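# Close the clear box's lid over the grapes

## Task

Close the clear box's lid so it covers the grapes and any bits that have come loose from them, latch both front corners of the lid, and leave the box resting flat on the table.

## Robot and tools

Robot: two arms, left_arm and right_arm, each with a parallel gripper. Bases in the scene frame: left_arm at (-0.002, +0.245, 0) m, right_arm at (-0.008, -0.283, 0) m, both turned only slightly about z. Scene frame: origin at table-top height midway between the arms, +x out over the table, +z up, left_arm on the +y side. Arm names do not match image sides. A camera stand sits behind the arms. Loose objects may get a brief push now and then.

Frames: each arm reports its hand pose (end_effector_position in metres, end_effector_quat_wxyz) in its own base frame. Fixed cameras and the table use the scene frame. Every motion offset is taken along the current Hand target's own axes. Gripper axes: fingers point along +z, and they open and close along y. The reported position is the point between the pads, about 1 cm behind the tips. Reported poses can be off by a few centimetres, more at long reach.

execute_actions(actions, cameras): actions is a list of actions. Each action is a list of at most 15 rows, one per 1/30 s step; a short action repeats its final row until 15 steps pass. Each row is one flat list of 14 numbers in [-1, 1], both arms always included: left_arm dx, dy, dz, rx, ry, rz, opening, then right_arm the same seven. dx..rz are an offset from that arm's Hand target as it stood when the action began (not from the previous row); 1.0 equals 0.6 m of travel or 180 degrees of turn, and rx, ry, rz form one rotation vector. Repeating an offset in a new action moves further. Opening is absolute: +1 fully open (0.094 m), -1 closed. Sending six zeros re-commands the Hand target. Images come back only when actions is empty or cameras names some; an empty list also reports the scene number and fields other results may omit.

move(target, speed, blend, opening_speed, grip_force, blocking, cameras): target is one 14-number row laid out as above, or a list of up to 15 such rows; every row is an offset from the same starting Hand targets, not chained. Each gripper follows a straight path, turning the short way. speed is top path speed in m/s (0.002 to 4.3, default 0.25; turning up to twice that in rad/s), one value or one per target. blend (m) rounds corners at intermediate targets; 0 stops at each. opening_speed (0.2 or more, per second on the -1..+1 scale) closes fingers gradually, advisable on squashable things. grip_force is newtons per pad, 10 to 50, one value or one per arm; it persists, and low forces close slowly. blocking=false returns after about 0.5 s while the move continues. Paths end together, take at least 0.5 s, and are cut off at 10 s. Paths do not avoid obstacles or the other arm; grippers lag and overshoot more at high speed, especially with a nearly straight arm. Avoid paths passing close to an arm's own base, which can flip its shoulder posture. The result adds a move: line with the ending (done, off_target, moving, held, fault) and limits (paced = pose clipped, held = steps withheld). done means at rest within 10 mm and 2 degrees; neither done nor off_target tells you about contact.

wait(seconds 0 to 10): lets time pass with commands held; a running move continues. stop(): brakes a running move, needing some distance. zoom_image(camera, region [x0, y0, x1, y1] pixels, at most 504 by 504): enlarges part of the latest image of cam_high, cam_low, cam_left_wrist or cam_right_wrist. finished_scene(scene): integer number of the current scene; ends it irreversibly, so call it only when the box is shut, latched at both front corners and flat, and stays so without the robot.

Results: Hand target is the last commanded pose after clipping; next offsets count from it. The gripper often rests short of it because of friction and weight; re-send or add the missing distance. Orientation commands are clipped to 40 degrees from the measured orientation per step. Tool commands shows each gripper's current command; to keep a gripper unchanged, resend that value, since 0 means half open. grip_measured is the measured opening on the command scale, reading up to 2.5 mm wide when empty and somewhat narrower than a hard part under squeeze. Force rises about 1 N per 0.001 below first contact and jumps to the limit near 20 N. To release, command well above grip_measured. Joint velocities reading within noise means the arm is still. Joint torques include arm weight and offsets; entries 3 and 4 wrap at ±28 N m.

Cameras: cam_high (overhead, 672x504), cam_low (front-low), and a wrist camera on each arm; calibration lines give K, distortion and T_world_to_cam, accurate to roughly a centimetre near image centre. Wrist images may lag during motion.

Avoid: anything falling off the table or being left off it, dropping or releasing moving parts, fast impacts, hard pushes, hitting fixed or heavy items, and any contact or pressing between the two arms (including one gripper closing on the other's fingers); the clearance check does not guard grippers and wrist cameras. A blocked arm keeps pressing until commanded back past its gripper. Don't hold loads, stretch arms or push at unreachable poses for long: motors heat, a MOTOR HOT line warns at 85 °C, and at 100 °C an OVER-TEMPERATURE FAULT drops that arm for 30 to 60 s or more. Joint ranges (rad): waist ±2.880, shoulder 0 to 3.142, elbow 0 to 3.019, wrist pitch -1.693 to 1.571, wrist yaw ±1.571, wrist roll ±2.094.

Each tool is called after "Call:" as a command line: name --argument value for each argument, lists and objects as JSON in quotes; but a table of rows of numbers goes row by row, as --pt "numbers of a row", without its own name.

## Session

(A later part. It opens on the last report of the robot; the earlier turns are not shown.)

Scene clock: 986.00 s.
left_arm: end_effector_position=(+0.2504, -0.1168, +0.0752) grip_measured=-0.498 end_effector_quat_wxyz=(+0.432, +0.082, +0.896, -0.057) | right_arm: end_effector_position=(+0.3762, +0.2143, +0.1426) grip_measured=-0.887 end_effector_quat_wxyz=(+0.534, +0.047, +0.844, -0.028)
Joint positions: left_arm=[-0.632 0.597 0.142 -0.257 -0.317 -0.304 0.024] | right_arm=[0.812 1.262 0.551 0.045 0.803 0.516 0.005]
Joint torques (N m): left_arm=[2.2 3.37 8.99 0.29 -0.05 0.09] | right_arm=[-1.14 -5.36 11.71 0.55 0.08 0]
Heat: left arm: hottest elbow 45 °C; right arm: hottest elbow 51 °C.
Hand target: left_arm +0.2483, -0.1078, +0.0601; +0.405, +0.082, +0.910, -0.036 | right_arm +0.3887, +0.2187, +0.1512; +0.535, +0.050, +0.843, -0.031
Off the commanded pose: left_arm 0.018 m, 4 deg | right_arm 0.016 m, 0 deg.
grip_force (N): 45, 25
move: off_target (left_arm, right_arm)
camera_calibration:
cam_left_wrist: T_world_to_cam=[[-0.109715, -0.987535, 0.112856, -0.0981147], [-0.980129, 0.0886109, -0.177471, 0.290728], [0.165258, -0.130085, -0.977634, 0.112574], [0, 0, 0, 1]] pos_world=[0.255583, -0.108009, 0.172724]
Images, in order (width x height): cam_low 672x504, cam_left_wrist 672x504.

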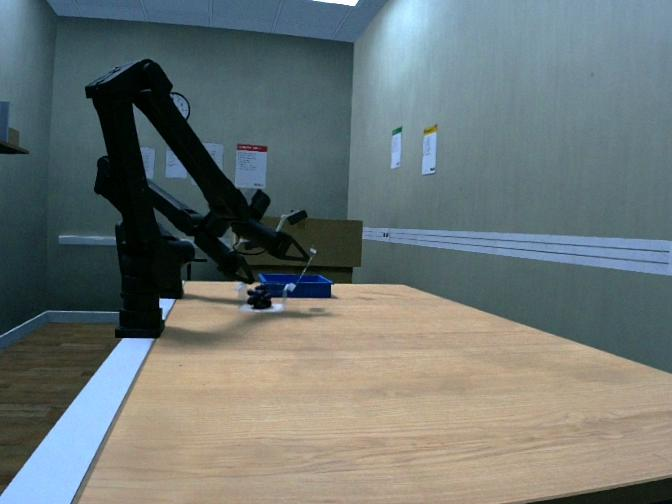

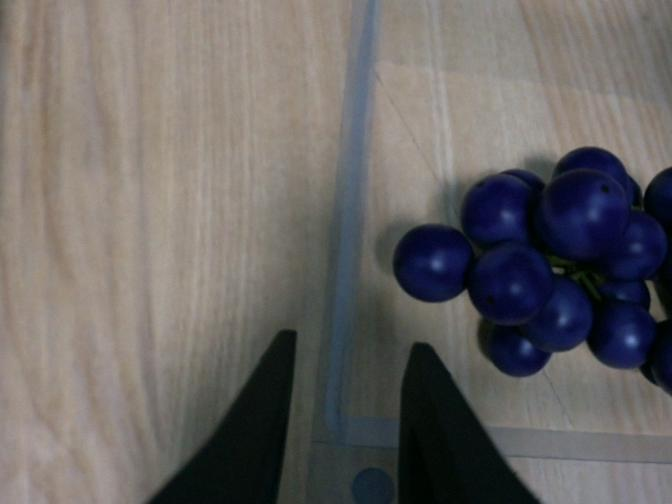

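Call:
move --target '[0, 0, 0, 0, 0, 0, -0.5, 0, 0, 0, 0, 0, 0, -1]' --speed 0.05 --cameras '["cam_left_wrist"]'

Call:
zoom_image --camera "cam_left_wrist" --region '[220, 240, 480, 500]'

Scene clock: 991.50 s.
left_arm: end_effector_position=(+0.2504, -0.1168, +0.0752) grip_measured=-0.498 end_effector_quat_wxyz=(+0.432, +0.082, +0.896, -0.057) | right_arm: end_effector_position=(+0.3762, +0.2143, +0.1426) grip_measured=-0.887 end_effector_quat_wxyz=(+0.534, +0.047, +0.844, -0.028)
Joint positions: left_arm=[-0.632 0.597 0.142 -0.257 -0.317 -0.304 0.024] | right_arm=[0.812 1.262 0.551 0.045 0.803 0.516 0.005]
Joint torques (N m): left_arm=[2.26 3.37 9.01 0.34 -0.06 0.1] | right_arm=[-0.97 -5.25 11.69 0.64 0.09 0.02]
Heat: left arm: hottest elbow 46 °C; right arm: hottest elbow 51 °C.
Hand target: left_arm +0.2483, -0.1078, +0.0601; +0.405, +0.082, +0.910, -0.036 | right_arm +0.3887, +0.2187, +0.1512; +0.535, +0.050, +0.843, -0.031
Off the commanded pose: left_arm 0.018 m, 4 deg | right_arm 0.016 m, 0 deg.
grip_force (N): 45, 25
move: off_target (left_arm, right_arm)
camera_calibration:
cam_left_wrist: T_world_to_cam=[[-0.109715, -0.987535, 0.112856, -0.0981147], [-0.980129, 0.0886109, -0.177471, 0.290728], [0.165258, -0.130085, -0.977634, 0.112574], [0, 0, 0, 1]] pos_world=[0.255583, -0.108009, 0.172724]
Images, in order (width x height): cam_left_wrist 672x504.

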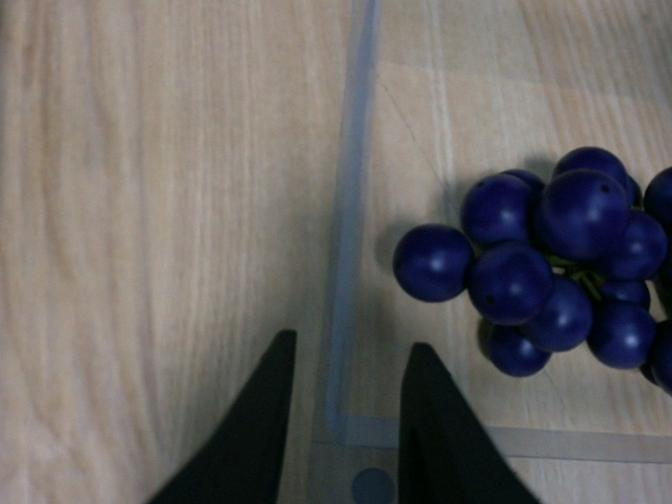

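Scaled by 1.938.

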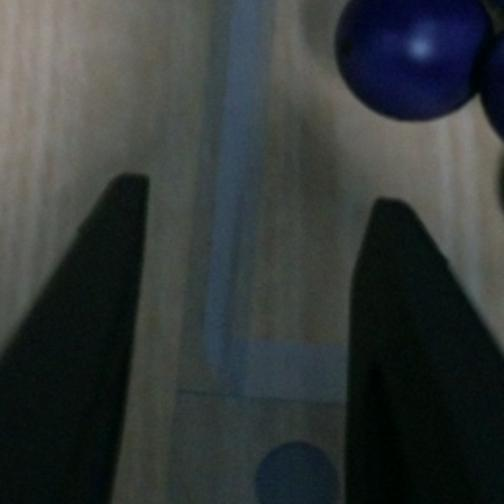

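Call:
move --target '[-0.0409, 0.004, -0.0368, 0, 0.072, 0, -0.5, 0, 0, 0, 0, 0, 0, -1]' --speed 0.06 --cameras '["cam_left_wrist"]'

Scene clock: 1054.20 s.
left_arm: end_effector_position=(+0.2391, -0.1043, +0.0788) grip_measured=-0.498 end_effector_quat_wxyz=(+0.297, +0.085, +0.950, -0.029) | right_arm: end_effector_position=(+0.3756, +0.2157, +0.1407) grip_measured=-0.887 end_effector_quat_wxyz=(+0.530, +0.044, +0.846, -0.025)
Joint positions: left_arm=[-0.542 0.674 0.309 -0.629 -0.2 -0.304 0.024] | right_arm=[0.812 1.262 0.551 0.041 0.791 0.519 0.005]
Joint torques (N m): left_arm=[1.9 0.97 12.11 0.53 0.01 0.21] | right_arm=[-1.2 -5.66 11.73 0.73 0.55 -0.01]
Heat: left arm: hottest elbow 47 °C; right arm: hottest elbow 51 °C.
Hand target: left_arm +0.2487, -0.1054, +0.0930; +0.299, +0.086, +0.950, -0.026 | right_arm +0.3887, +0.2187, +0.1512; +0.535, +0.050, +0.843, -0.031
Off the commanded pose: left_arm 0.017 m, 0 deg | right_arm 0.017 m, 1 deg.
grip_force (N): 45, 25
move: off_target (left_arm, right_arm)
camera_calibration:
cam_left_wrist: T_world_to_cam=[[-0.0739047, -0.995636, 0.056987, -0.0924902], [-0.990646, 0.0798671, 0.110642, 0.258038], [-0.11471, -0.048277, -0.992225, 0.196229], [0, 0, 0, 1]] pos_world=[0.271298, -0.103222, 0.171425]
Images, in order (width x height): cam_left_wrist 672x504.

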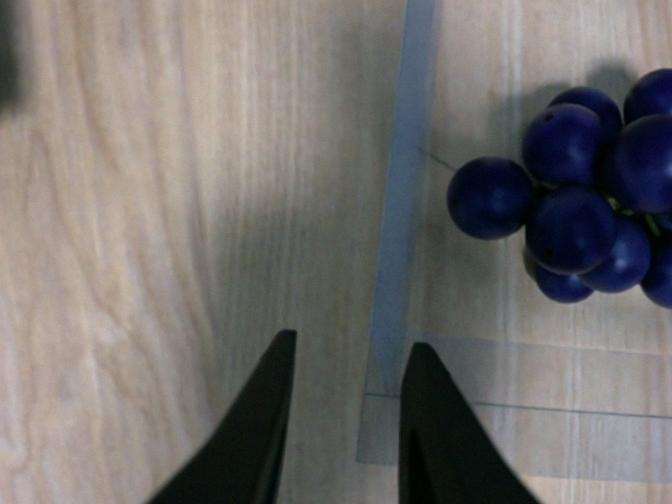

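Call:
move --target '[0.0087, -0.0172, 0.0205, 0, 0, 0, -0.5, 0, 0, 0, 0, 0, 0, -1]' --speed 0.05 --cameras '["cam_left_wrist"]'

Scene clock: 1076.17 s.
left_arm: end_effector_position=(+0.2448, -0.1073, +0.0740) grip_measured=-0.498 end_effector_quat_wxyz=(+0.299, +0.083, +0.950, -0.021) | right_arm: end_effector_position=(+0.3756, +0.2157, +0.1407) grip_measured=-0.887 end_effector_quat_wxyz=(+0.530, +0.044, +0.846, -0.025)
Joint positions: left_arm=[-0.556 0.723 0.311 -0.588 -0.223 -0.316 0.024] | right_arm=[0.812 1.262 0.551 0.041 0.791 0.519 0.005]
Joint torques (N m): left_arm=[-0.67 2.02 10.55 1.43 -0.05 -0.11] | right_arm=[-0.97 -5.36 11.71 0.73 0.55 -0.02]
Heat: left arm: hottest elbow 50 °C; right arm: hottest elbow 52 °C.
Hand target: left_arm +0.2496, -0.1161, +0.0800; +0.299, +0.086, +0.950, -0.027 | right_arm +0.3887, +0.2187, +0.1512; +0.535, +0.050, +0.843, -0.031
Off the commanded pose: left_arm 0.012 m, 1 deg | right_arm 0.017 m, 1 deg.
grip_force (N): 45, 25
move: off_target (left_arm, right_arm)
camera_calibration:
cam_left_wrist: T_world_to_cam=[[-0.0650249, -0.996943, 0.0433243, -0.0960385], [-0.991725, 0.0693787, 0.108019, 0.263829], [-0.110695, -0.0359418, -0.993204, 0.192457], [0, 0, 0, 1]] pos_world=[0.276704, -0.107132, 0.166812]
Images, in order (width x height): cam_left_wrist 672x504.

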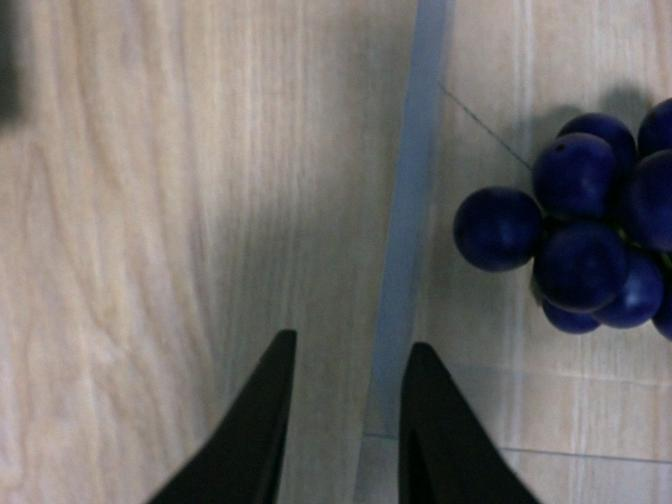

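Call:
move --target '[0, -0.0117, 0.003, 0, 0, 0, -0.5, 0, 0, 0, 0, 0, 0, -1]' --speed 0.05 --cameras '["cam_left_wrist"]'

Scene clock: 1082.20 s.
left_arm: end_effector_position=(+0.2454, -0.1123, +0.0727) grip_measured=-0.499 end_effector_quat_wxyz=(+0.301, +0.081, +0.950, -0.019) | right_arm: end_effector_position=(+0.3756, +0.2156, +0.1407) grip_measured=-0.887 end_effector_quat_wxyz=(+0.530, +0.045, +0.846, -0.025)
Joint positions: left_arm=[-0.585 0.744 0.314 -0.574 -0.246 -0.344 0.024] | right_arm=[0.812 1.262 0.551 0.041 0.792 0.519 0.005]
Joint torques (N m): left_arm=[-0.97 1.32 10.65 1.54 0.12 -0.07] | right_arm=[-0.97 -5.3 11.69 0.72 0.54 -0.03]
Heat: left arm: hottest elbow 50 °C; right arm: hottest elbow 52 °C.
Hand target: left_arm +0.2495, -0.1233, +0.0786; +0.300, +0.086, +0.950, -0.027 | right_arm +0.3887, +0.2187, +0.1513; +0.535, +0.050, +0.843, -0.031
Off the commanded pose: left_arm 0.013 m, 1 deg | right_arm 0.017 m, 1 deg.
grip_force (N): 45, 25
move: off_target (left_arm, right_arm)
camera_calibration:
cam_left_wrist: T_world_to_cam=[[-0.0590839, -0.997427, 0.0405905, -0.102316], [-0.992601, 0.0630216, 0.103786, 0.264646], [-0.106077, -0.0341581, -0.993771, 0.190103], [0, 0, 0, 1]] pos_world=[0.276808, -0.112237, 0.165606]
Images, in order (width x height): cam_left_wrist 672x504.

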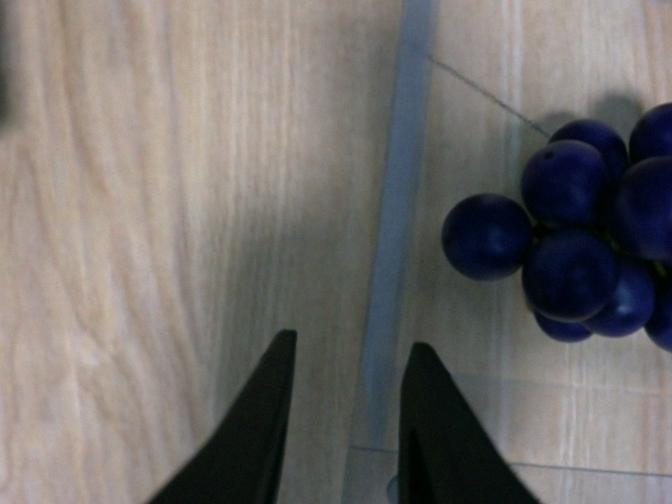

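Call:
move --pt "0 -0.0083 0 0 0 0 -0.5 0 0 0 0 0 0 -1" --pt "0.0057 -0.0083 0.0082 0 0 0 -0.5 0 0 0 0 0 0 -1" --speed 0.05 --cameras '["cam_left_wrist", "cam_low"]'

Call:
zoom_image --camera "cam_low" --region '[200, 230, 340, 330]'

Scene clock: 1092.20 s.
left_arm: end_effector_position=(+0.2471, -0.1193, +0.0710) grip_measured=-0.499 end_effector_quat_wxyz=(+0.303, +0.081, +0.949, -0.020) | right_arm: end_effector_position=(+0.3757, +0.2155, +0.1408) grip_measured=-0.887 end_effector_quat_wxyz=(+0.530, +0.045, +0.846, -0.026)
Joint positions: left_arm=[-0.612 0.772 0.317 -0.549 -0.259 -0.366 0.024] | right_arm=[0.812 1.262 0.551 0.041 0.793 0.519 0.005]
Joint torques (N m): left_arm=[-0.73 0.73 9.7 1.59 0.11 -0.09] | right_arm=[-1.03 -5.48 11.71 0.75 0.49 -0.02]
Heat: left arm: hottest elbow 50 °C; right arm: hottest elbow 52 °C.
Hand target: left_arm +0.2486, -0.1281, +0.0726; +0.300, +0.086, +0.950, -0.027 | right_arm +0.3887, +0.2187, +0.1513; +0.535, +0.050, +0.843, -0.031
Off the commanded pose: left_arm 0.009 m, 1 deg | right_arm 0.017 m, 1 deg.
grip_force (N): 45, 25
move: off_target (right_arm)
camera_calibration:
cam_left_wrist: T_world_to_cam=[[-0.0606593, -0.997214, 0.0434176, -0.108959], [-0.992969, 0.0647164, 0.0991131, 0.26759], [-0.101647, -0.0371002, -0.994129, 0.186993], [0, 0, 0, 1]] pos_world=[0.278107, -0.119036, 0.164104]
Images, in order (width x height): cam_low 672x504, cam_left_wrist 672x504.

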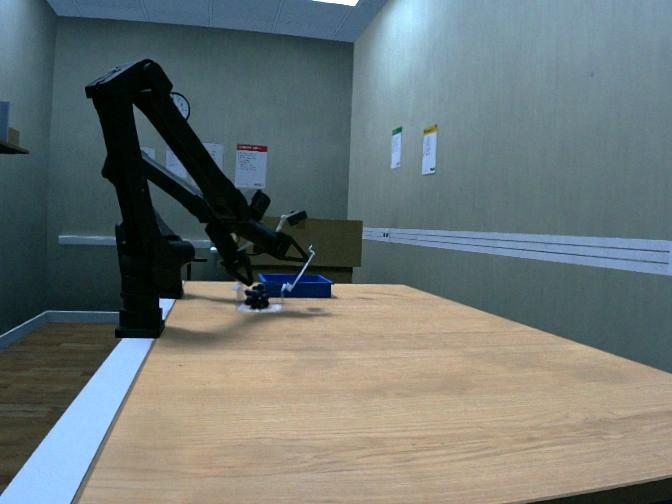

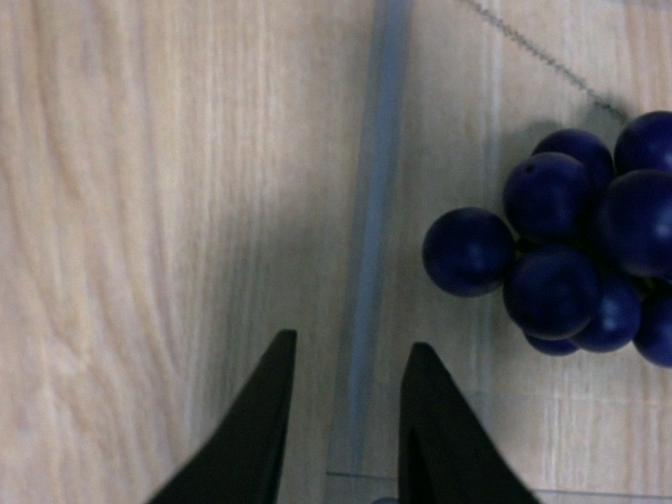

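Scaled by 3.600.

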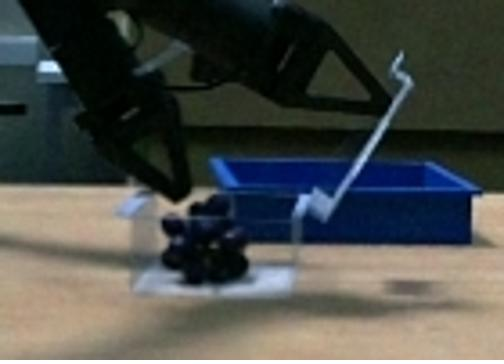

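Call:
move --pt "0.0067 0 0.0095 0 0 0 -0.5 0 0 0 0 0 0 -1" --pt "0.0067 0 0.0095 0 0 0 -0.85 0 0 0 0 0 0 -1" --speed 0.04 --opening_speed 0.3 --cameras '["cam_left_wrist", "cam_low"]'

Call:
zoom_image --camera "cam_low" --region '[200, 230, 340, 330]'

Call:
zoom_image --camera "cam_left_wrist" --region '[220, 240, 480, 500]'

Scene clock: 1104.83 s.
left_arm: end_effector_position=(+0.2507, -0.1233, +0.0692) grip_measured=-0.842 end_effector_quat_wxyz=(+0.306, +0.080, +0.948, -0.024) | right_arm: end_effector_position=(+0.3758, +0.2147, +0.1412) grip_measured=-0.887 end_effector_quat_wxyz=(+0.531, +0.046, +0.845, -0.027)
Joint positions: left_arm=[-0.615 0.795 0.317 -0.518 -0.259 -0.371 0.007] | right_arm=[0.812 1.262 0.551 0.041 0.797 0.519 0.005]
Joint torques (N m): left_arm=[-0.5 0.15 8.51 1.63 0.08 -0.04] | right_arm=[-1.14 -5.42 11.69 0.75 0.31 -0.02]
Heat: left arm: hottest elbow 49 °C; right arm: hottest elbow 52 °C.
Hand target: left_arm +0.2486, -0.1282, +0.0656; +0.300, +0.086, +0.950, -0.027 | right_arm +0.3887, +0.2187, +0.1513; +0.535, +0.050, +0.843, -0.031
Off the commanded pose: left_arm 0.006 m, 1 deg | right_arm 0.017 m, 1 deg.
grip_force (N): 45, 25
move: off_target (right_arm)
camera_calibration:
cam_left_wrist: T_world_to_cam=[[-0.0612114, -0.996822, 0.0509816, -0.112913], [-0.993499, 0.0657598, 0.0929233, 0.272325], [-0.0959806, -0.0449622, -0.994367, 0.182984], [0, 0, 0, 1]] pos_world=[0.281206, -0.122235, 0.162405]
Images, in order (width x height): cam_low 672x504, cam_left_wrist 672x504.

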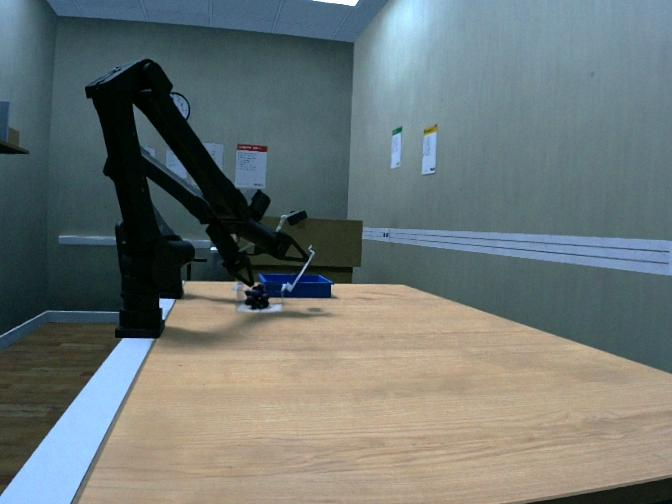

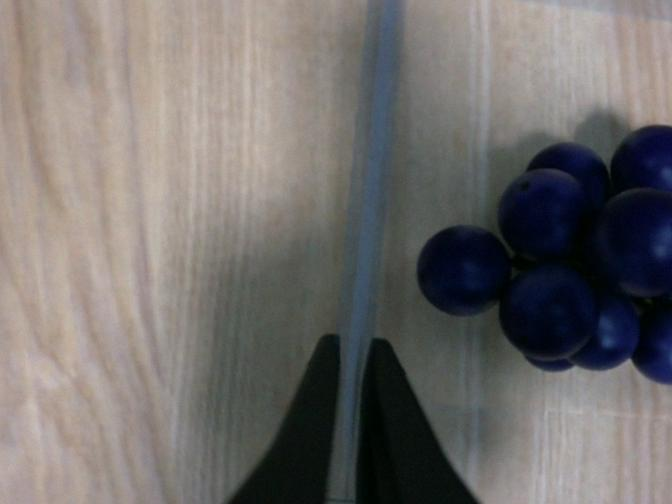

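Scaled by 3.600.

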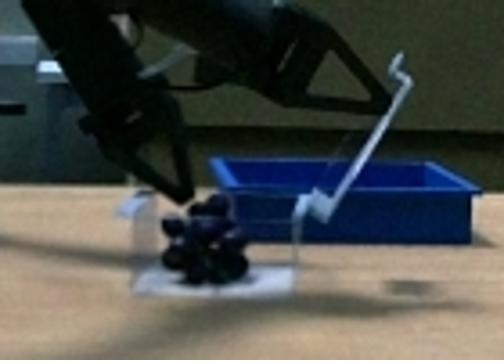

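Scaled by 1.938.

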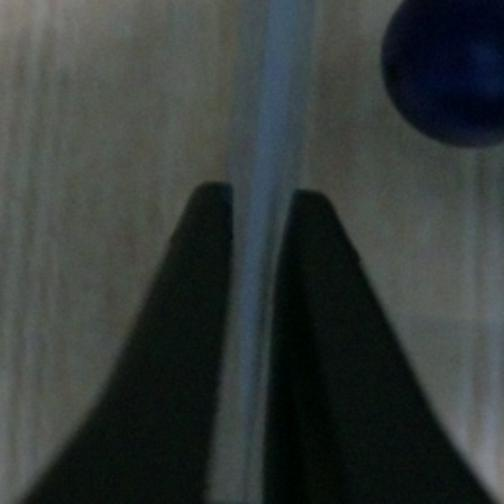

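Call:
move --pt "0 0 0 0 0 0 -1 0 0 0 0 0 0 -1" --pt "0 0 0 0 0 0 -1 0.039 -0.0012 -0.1147 0.026 -0.094 0.012 -1" --speed 0.05 --opening_speed 0.5 --cameras '["cam_left_wrist", "cam_right_wrist", "cam_low"]'

Call:
zoom_image --camera "cam_low" --region '[200, 220, 340, 320]'

Scene clock: 1130.23 s.
left_arm: end_effector_position=(+0.2506, -0.1251, +0.0693) grip_measured=-0.881 end_effector_quat_wxyz=(+0.306, +0.078, +0.948, -0.029) | right_arm: end_effector_position=(+0.3214, +0.2174, +0.1598) grip_measured=-0.887 end_effector_quat_wxyz=(+0.648, +0.091, +0.753, -0.071)
Joint positions: left_arm=[-0.617 0.796 0.317 -0.514 -0.252 -0.378 0.006] | right_arm=[1.032 1.311 0.429 0.421 1.228 0.45 0.005]
Joint torques (N m): left_arm=[-0.32 0.09 8.53 1.48 -0.14 0.05] | right_arm=[2.08 -5.13 7.16 1.84 0.23 0.08]
Heat: left arm: hottest elbow 47 °C; right arm: hottest elbow 51 °C.
Hand target: left_arm +0.2486, -0.1281, +0.0656; +0.300, +0.086, +0.950, -0.026 | right_arm +0.3169, +0.2266, +0.1595; +0.651, +0.082, +0.752, -0.062
Off the commanded pose: left_arm 0.005 m, 1 deg | right_arm 0.010 m, 1 deg.
grip_force (N): 45, 25
move: done
camera_calibration:
cam_left_wrist: T_world_to_cam=[[-0.0602927, -0.996291, 0.0614001, -0.115602], [-0.993423, 0.0658903, 0.093644, 0.272246], [-0.0973423, -0.0553502, -0.993711, 0.182055], [0, 0, 0, 1]] pos_world=[0.281207, -0.123034, 0.162514]
cam_right_wrist: T_world_to_cam=[[-0.164097, -0.985107, 0.0513406, 0.262652], [-0.726221, 0.0854218, -0.682134, 0.353437], [0.667589, -0.149221, -0.729423, 0.0295821], [0, 0, 0, 1]] pos_world=[0.280025, 0.232964, 0.249185]
Images, in order (width x height): cam_low 672x504, cam_left_wrist 672x504, cam_right_wrist 672x504.

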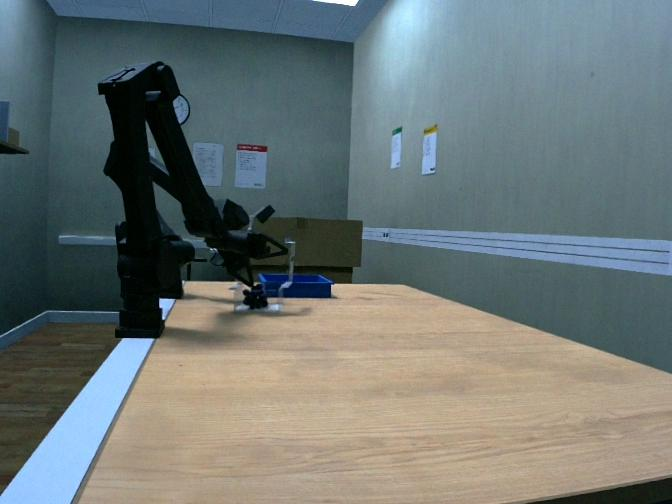

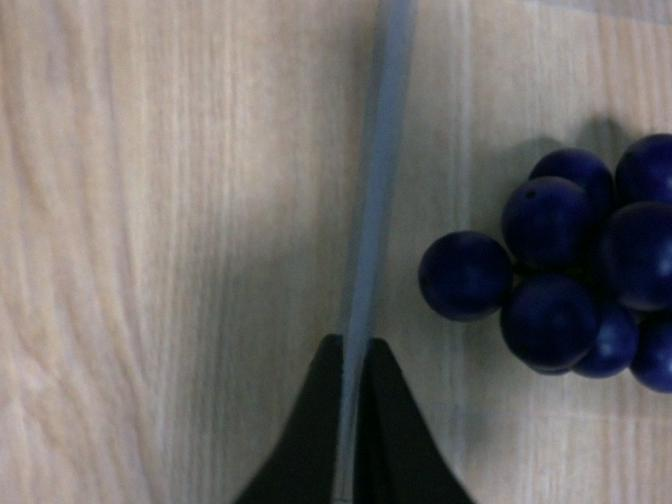

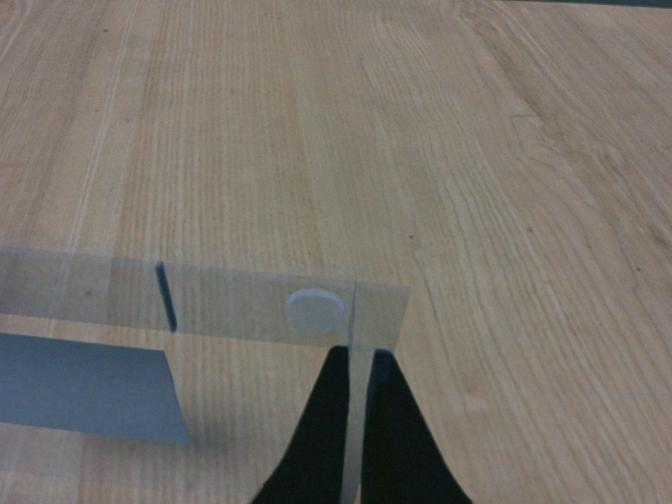

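Scaled by 3.600.

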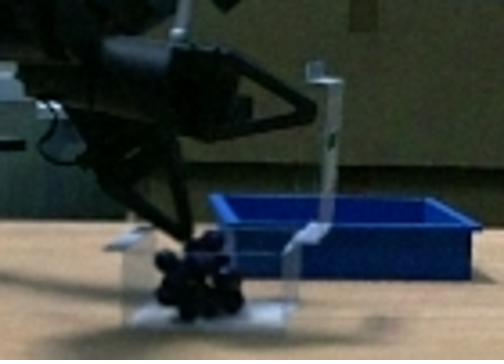

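Call:
move --target '[0, 0, 0, 0, 0, 0, -1, 0.0292, -0.0073, -0.076, 0, -0.061, 0, -1]' --speed 0.05 --cameras '["cam_left_wrist", "cam_right_wrist", "cam_low", "cam_high"]'

Call:
zoom_image --camera "cam_low" --region '[200, 220, 340, 320]'

Scene clock: 1145.90 s.
left_arm: end_effector_position=(+0.2505, -0.1253, +0.0693) grip_measured=-0.881 end_effector_quat_wxyz=(+0.306, +0.079, +0.948, -0.029) | right_arm: end_effector_position=(+0.2750, +0.2247, +0.1503) grip_measured=-0.887 end_effector_quat_wxyz=(+0.710, +0.088, +0.695, -0.077)
Joint positions: left_arm=[-0.618 0.796 0.317 -0.514 -0.252 -0.376 0.006] | right_arm=[1.193 1.621 0.324 1.428 1.426 -0.111 0.005]
Joint torques (N m): left_arm=[-0.32 0.15 8.51 1.47 -0.15 0.02] | right_arm=[2.08 -5.89 3.67 1.47 -0.39 0.06]
Heat: left arm: hottest elbow 47 °C; right arm: hottest elbow 49 °C.
Hand target: left_arm +0.2486, -0.1281, +0.0656; +0.300, +0.086, +0.950, -0.027 | right_arm +0.2694, +0.2322, +0.1486; +0.720, +0.076, +0.686, -0.070
Off the commanded pose: left_arm 0.005 m, 1 deg | right_arm 0.009 m, 2 deg.
grip_force (N): 45, 25
move: done
camera_calibration:
cam_left_wrist: T_world_to_cam=[[-0.0627372, -0.996185, 0.0606551, -0.115177], [-0.993263, 0.0682553, 0.0936517, 0.272426], [-0.0974345, -0.054371, -0.993756, 0.182077], [0, 0, 0, 1]] pos_world=[0.281105, -0.123432, 0.162413]
cam_right_wrist: T_world_to_cam=[[-0.177618, -0.98261, 0.0541228, 0.265409], [-0.602866, 0.0651758, -0.795176, 0.300302], [0.777821, -0.173866, -0.603958, 0.0111208], [0, 0, 0, 1]] pos_world=[0.219533, 0.243154, 0.231145]

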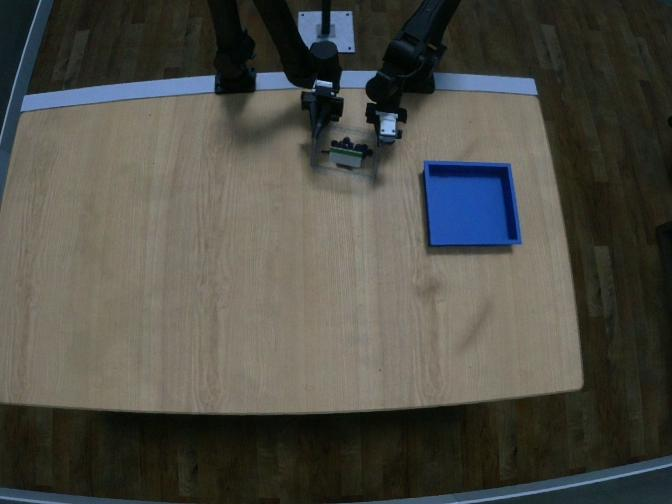

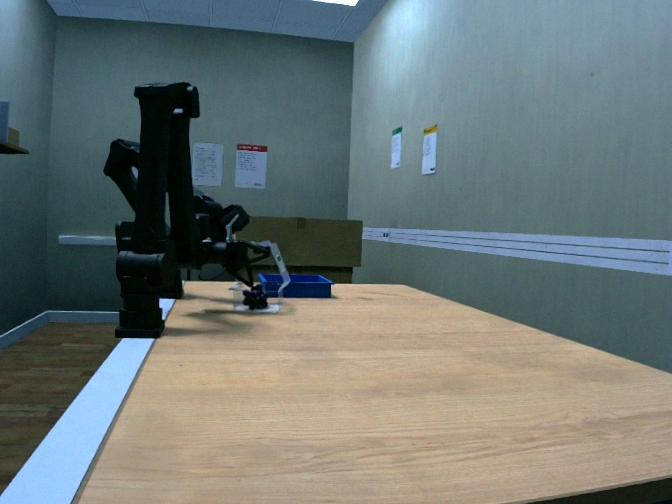

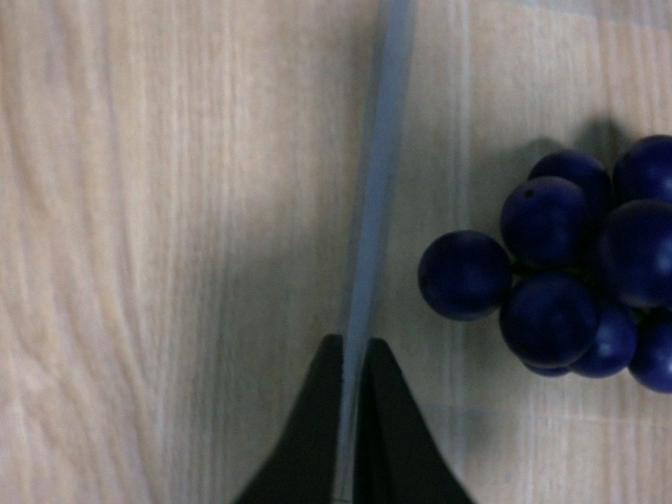

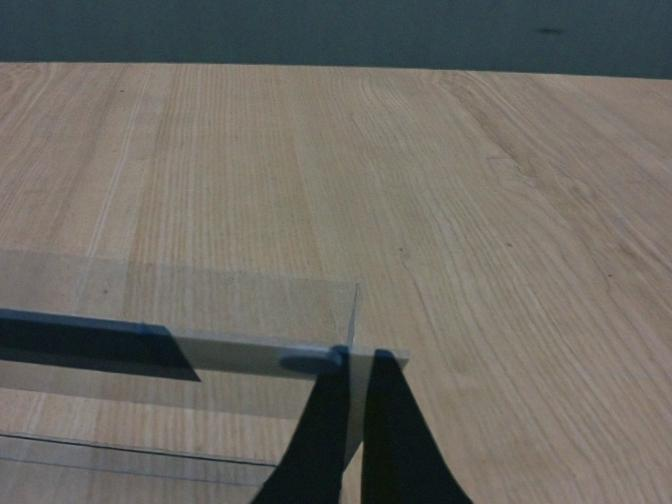

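Scaled by 3.600.

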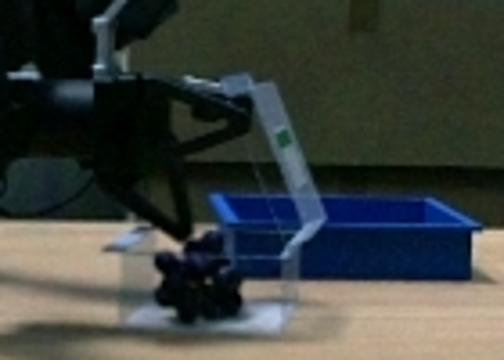

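Call:
move --target '[0, 0, 0, 0, 0, 0, -1, 0, 0, 0, 0, 0, 0, -0.8]' --speed 0.05 --opening_speed 0.2 --cameras '["cam_right_wrist", "cam_low"]'

Call:
zoom_image --camera "cam_low" --region '[200, 220, 340, 320]'

Scene clock: 1246.83 s.
left_arm: end_effector_position=(+0.2505, -0.1253, +0.0693) grip_measured=-0.881 end_effector_quat_wxyz=(+0.306, +0.079, +0.948, -0.029) | right_arm: end_effector_position=(+0.2738, +0.2262, +0.1503) grip_measured=-0.802 end_effector_quat_wxyz=(+0.710, +0.086, +0.695, -0.075)
Joint positions: left_arm=[-0.618 0.796 0.317 -0.514 -0.252 -0.376 0.006] | right_arm=[1.198 1.621 0.324 1.428 1.426 -0.112 0.009]
Joint torques (N m): left_arm=[-0.32 0.15 8.51 1.47 -0.15 0.02] | right_arm=[1.61 -6.42 3.7 1.32 -0.39 0.08]
Heat: left arm: hottest elbow 45 °C; right arm: hottest elbow 40 °C.
Hand target: left_arm +0.2486, -0.1281, +0.0656; +0.300, +0.086, +0.950, -0.027 | right_arm +0.2694, +0.2318, +0.1488; +0.711, +0.077, +0.696, -0.068 (not the last commanded pose)
Off the commanded pose: left_arm 0.005 m, 1 deg | right_arm 0.008 m, 2 deg.
grip_force (N): 45, 25
move: done
camera_calibration:
cam_right_wrist: T_world_to_cam=[[-0.172414, -0.983511, 0.0545858, 0.265343], [-0.603273, 0.0616248, -0.79515, 0.300395], [0.778675, -0.170025, -0.603951, 0.0112102], [0, 0, 0, 1]] pos_world=[0.21824, 0.244362, 0.231146]
Images, in order (width x height): cam_low 672x504, cam_right_wrist 672x504.

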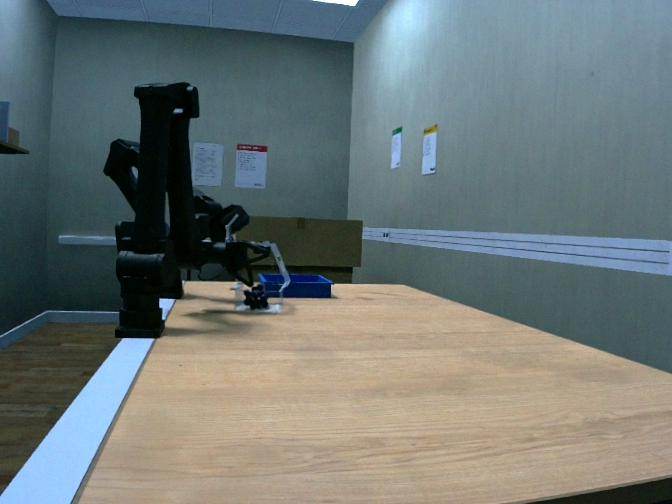

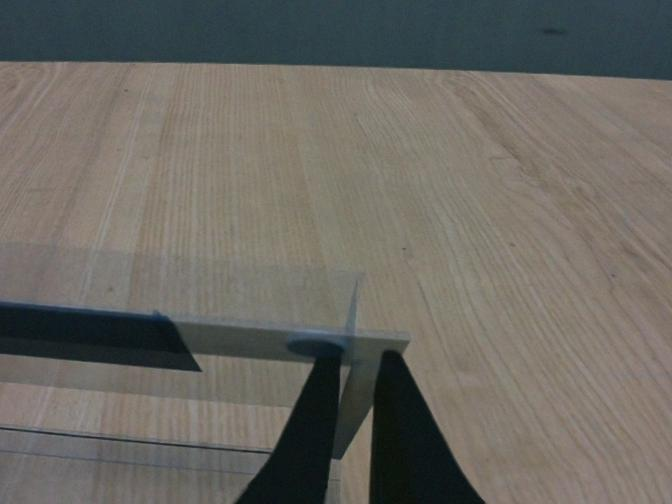

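Scaled by 3.600.

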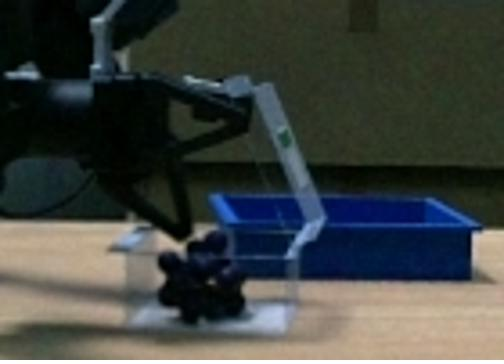

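Call:
move --pt "0 0 0 0 0 0 -1 0 0 0 0 0 0 -0.4" --pt "0 0 0 0 0 0 -1 0 0 -0.055 0 0 0 -0.4" --pt "0 0 0 0 0 0 -1 -0.13 0.002 -0.055 0 0 0 -0.4" --pt "0 0 0 0 0 0 -1 -0.1363 0.0465 -0.036 -0.2908 0.3054 -0.4326 -0.4" --speed 0.12 --blend '[0, 0.01, 0.02, 0]' --opening_speed 0.6 --cameras '["all"]'

Call:
zoom_image --camera "cam_low" --region '[200, 220, 340, 320]'

Scene clock: 1297.67 s.
left_arm: end_effector_position=(+0.2505, -0.1253, +0.0693) grip_measured=-0.881 end_effector_quat_wxyz=(+0.306, +0.079, +0.948, -0.029) | right_arm: end_effector_position=(+0.2368, +0.2475, +0.2073) grip_measured=-0.402 end_effector_quat_wxyz=(+0.210, -0.541, +0.800, -0.152)
Joint positions: left_arm=[-0.618 0.796 0.317 -0.514 -0.252 -0.376 0.006] | right_arm=[1.033 1.059 0.889 -1.129 0.454 -0.218 0.028]
Joint torques (N m): left_arm=[-0.26 0.15 8.51 1.47 -0.15 0.02] | right_arm=[-1.08 -4.19 14.74 0.24 0.07 0.08]
Heat: left arm: hottest elbow 45 °C; right arm: hottest elbow 42 °C.
Hand target: left_arm +0.2486, -0.1281, +0.0656; +0.300, +0.086, +0.950, -0.027 | right_arm +0.2492, +0.2584, +0.2296; +0.225, -0.534, +0.802, -0.146 (not the last commanded pose)
Off the commanded pose: left_arm 0.005 m, 1 deg | right_arm 0.032 m, 14 deg.
grip_force (N): 45, 25
move: held (right_arm; a check stopped the path); path passed 3 of 4 targets; limits=held
pose unreachable (right arm): on one or more control steps of this call, first in action 0 (counted from 0), this arm could not follow its commanded pose, so it was not sent that pose on those steps. It may still have moved: this result reports where it is.
cause: moving toward the commanded pose would bring a part of the arm too close to another arm (this arm's wrist camera and the left arm's wrist (the part past joint 4), at the place that arm is still heading or pushing toward).
camera_calibration:
cam_left_wrist: T_world_to_cam=[[-0.0627372, -0.996185, 0.0606551, -0.115177], [-0.993263, 0.0682553, 0.0936517, 0.272426], [-0.0974345, -0.054371, -0.993756, 0.182077], [0, 0, 0, 1]] pos_world=[0.281105, -0.123432, 0.162413]
cam_right_wrist: T_world_to_cam=[[0.849779, -0.302258, 0.431874, -0.212051], [-0.491719, -0.749765, 0.442792, 0.239889], [0.189966, -0.588636, -0.785761, 0.358631], [0, 0, 0, 1]] pos_world=[0.230027, 0.32687, 0.267156]

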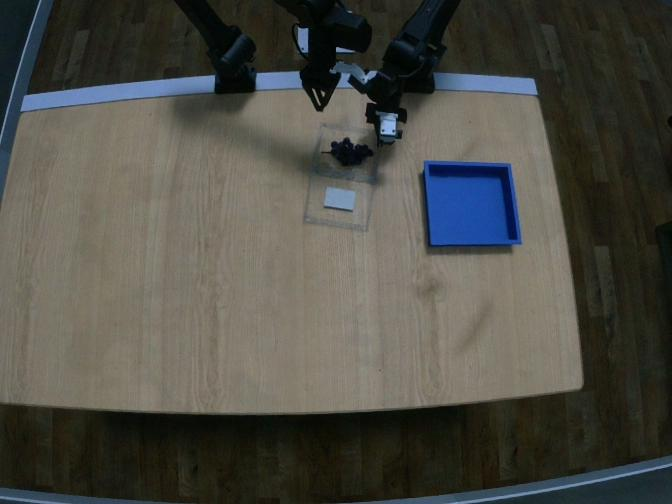

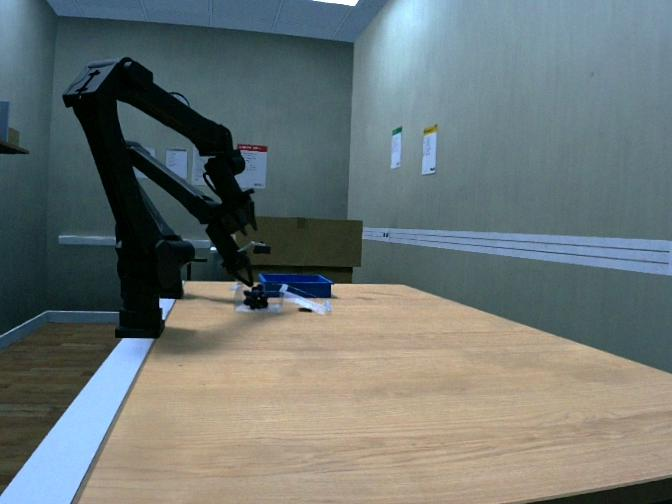

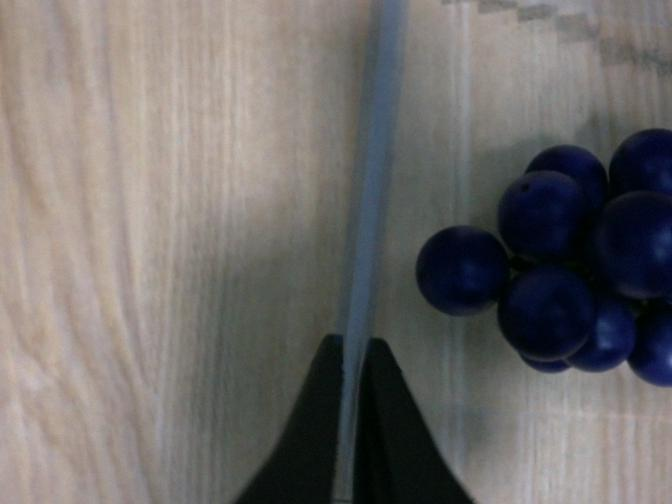

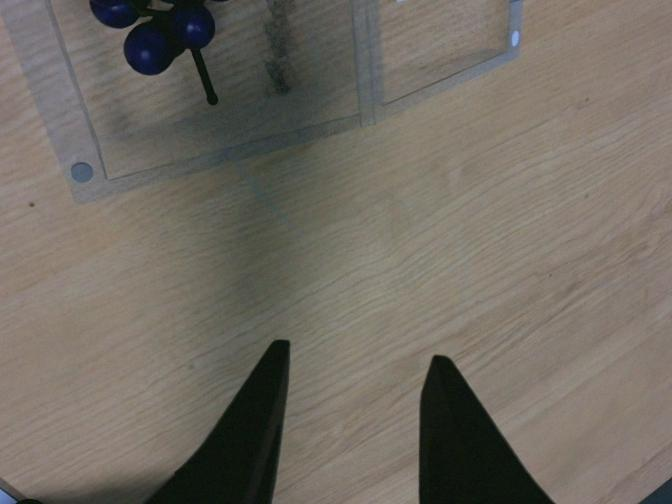

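Scaled by 3.600.

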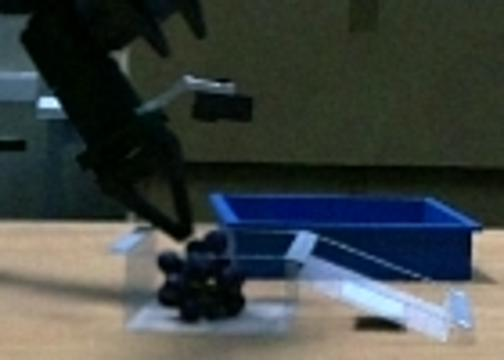

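Call:
move --target '[0, 0, 0, 0, 0, 0, -1, 0.0367, -0.1775, 0.303, -0.0835, 0.1681, 0.4352, -0.2]' --speed 0.15 --cameras '["cam_right_wrist", "cam_low", "cam_high"]'

Call:
zoom_image --camera "cam_low" --region '[200, 220, 340, 320]'

Scene clock: 1339.63 s.
left_arm: end_effector_position=(+0.2505, -0.1253, +0.0693) grip_measured=-0.881 end_effector_quat_wxyz=(+0.306, +0.079, +0.948, -0.029) | right_arm: end_effector_position=(+0.2368, +0.2475, +0.2073) grip_measured=-0.202 end_effector_quat_wxyz=(+0.209, -0.541, +0.800, -0.152)
Joint positions: left_arm=[-0.618 0.796 0.317 -0.514 -0.252 -0.376 0.006] | right_arm=[1.033 1.059 0.889 -1.129 0.454 -0.218 0.037]
Joint torques (N m): left_arm=[-0.32 0.15 8.51 1.47 -0.15 0.02] | right_arm=[-0.38 -4.78 14.28 0.38 0.14 0.12]
Heat: left arm: hottest elbow 45 °C; right arm: hottest elbow 53 °C.
Hand target: left_arm +0.2486, -0.1281, +0.0656; +0.300, +0.086, +0.950, -0.027 | right_arm +0.2445, +0.2603, +0.2315; +0.233, -0.534, +0.801, -0.141 (last step not sent: back at the drive's target)
Off the commanded pose: left_arm 0.005 m, 1 deg | right_arm 0.209 m, 86 deg.
grip_force (N): 45, 25
move: held (right_arm; a check stopped the path); limits=held
pose unreachable (right arm): on one or more control steps of this call, first in action 0 (counted from 0), this arm could not follow its commanded pose, so it was not sent that pose on those steps. On the call's last step it was still not sent that pose. It may still have moved: this result reports where it is.
cause: moving toward the commanded pose would bring a part of the arm too close to another arm (this arm's wrist camera and the left arm's wrist (the part past joint 4), at the place that arm is still heading or pushing toward).
camera_calibration:
cam_right_wrist: T_world_to_cam=[[0.849978, -0.301533, 0.43199, -0.212249], [-0.491227, -0.749916, 0.443083, 0.239774], [0.190353, -0.588816, -0.785533, 0.358618], [0, 0, 0, 1]] pos_world=[0.229927, 0.32697, 0.267156]
Images, in order (width x height): cam_high 672x504, cam_low 672x504, cam_right_wrist 672x504.

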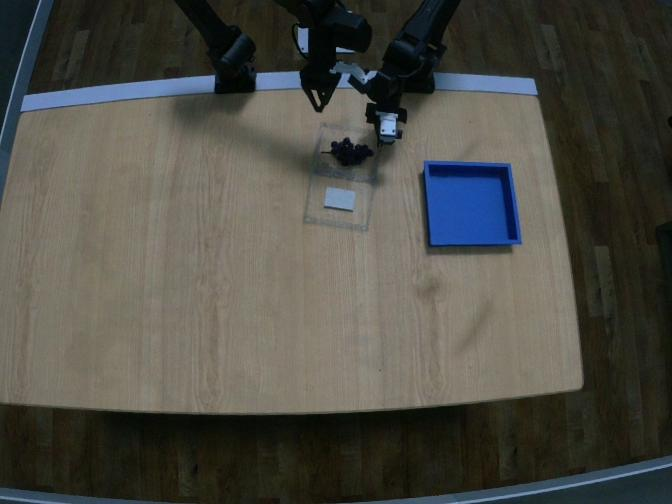

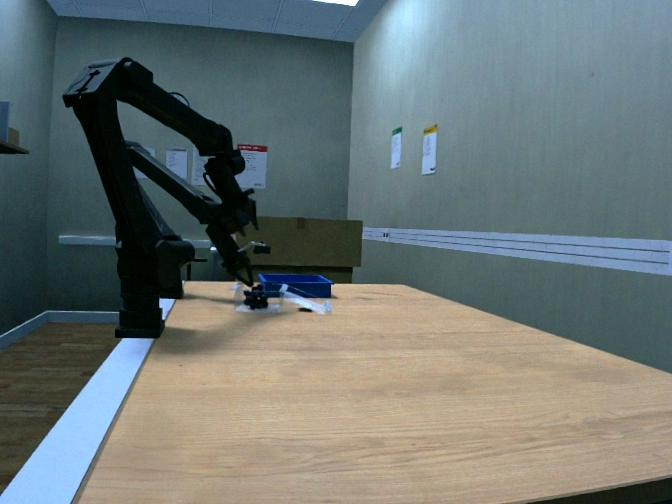

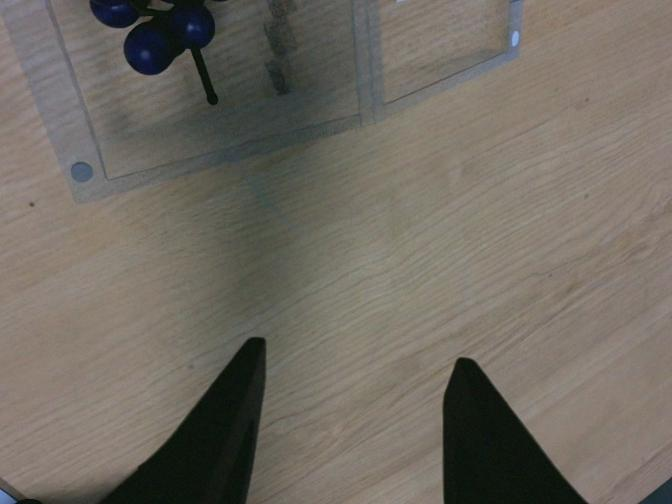

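Scaled by 3.600.

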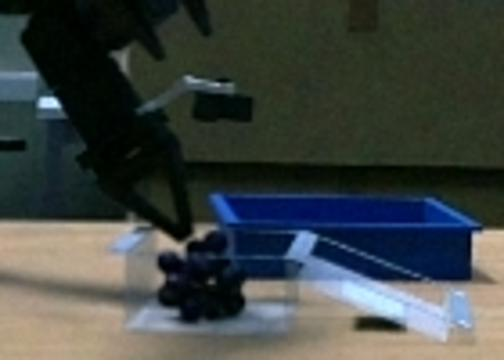

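Call:
move --pt "0 0 0 0 0 0 -1 0.1387 -0.0967 -0.0607 0 0 0 -0.2" --pt "0 0 0 0 0 0 -1 0.0388 -0.1912 0.2952 -0.0793 0.1732 0.4352 -0.2" --speed 0.15 --blend '[0.02, 0]' --cameras '["cam_right_wrist", "cam_low"]'

Scene clock: 1357.20 s.
left_arm: end_effector_position=(+0.2505, -0.1253, +0.0693) grip_measured=-0.881 end_effector_quat_wxyz=(+0.306, +0.079, +0.948, -0.029) | right_arm: end_effector_position=(+0.4003, +0.1948, +0.1170) grip_measured=-0.202 end_effector_quat_wxyz=(-0.012, +0.103, +0.995, -0.009)
Joint positions: left_arm=[-0.618 0.796 0.317 -0.514 -0.252 -0.376 0.006] | right_arm=[0.455 1.594 1.211 -1.218 0.003 0.661 0.038]
Joint torques (N m): left_arm=[-0.32 0.15 8.51 1.48 -0.15 0.02] | right_arm=[-0.91 -10.52 13.2 -0.25 -0.18 0.23]
Heat: left arm: hottest elbow 45 °C; right arm: hottest elbow 54 °C.
Hand target: left_arm +0.2486, -0.1281, +0.0656; +0.300, +0.086, +0.950, -0.027 | right_arm +0.4202, +0.1981, +0.1298; +0.000, +0.115, +0.993, +0.000
Off the commanded pose: left_arm 0.005 m, 1 deg | right_arm 0.024 m, 2 deg.
held back during your reply time or a wait (right arm), on 33 control steps: a part of the arm was too close to another arm, or the arm's last command would have brought one too close.
grip_force (N): 45, 25
move: off_target (right_arm)
camera_calibration:
cam_right_wrist: T_world_to_cam=[[-0.13428, -0.990256, -0.0369051, 0.254897], [-0.767921, 0.0804479, 0.635473, 0.247075], [-0.626312, 0.113671, -0.771241, 0.413923], [0, 0, 0, 1]] pos_world=[0.483206, 0.185485, 0.171632]
Images, in order (width x height): cam_low 672x504, cam_right_wrist 672x504.

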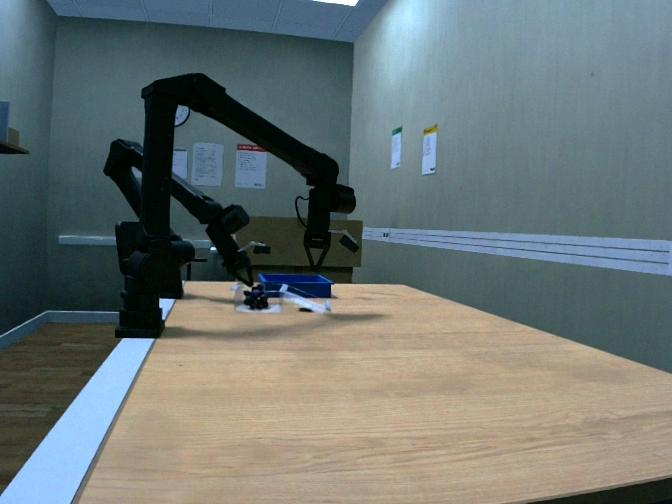

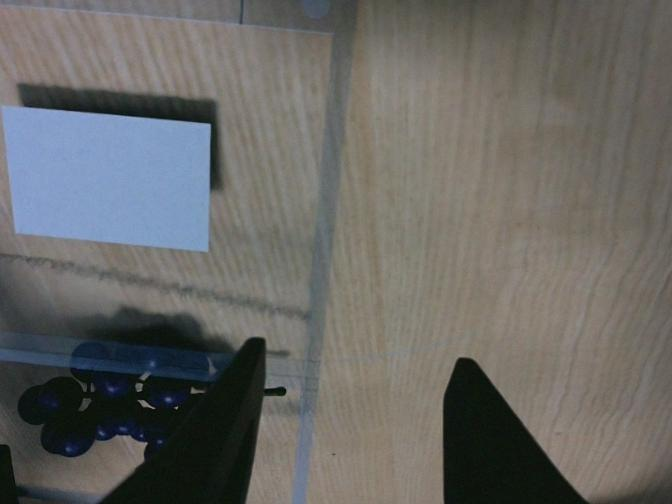

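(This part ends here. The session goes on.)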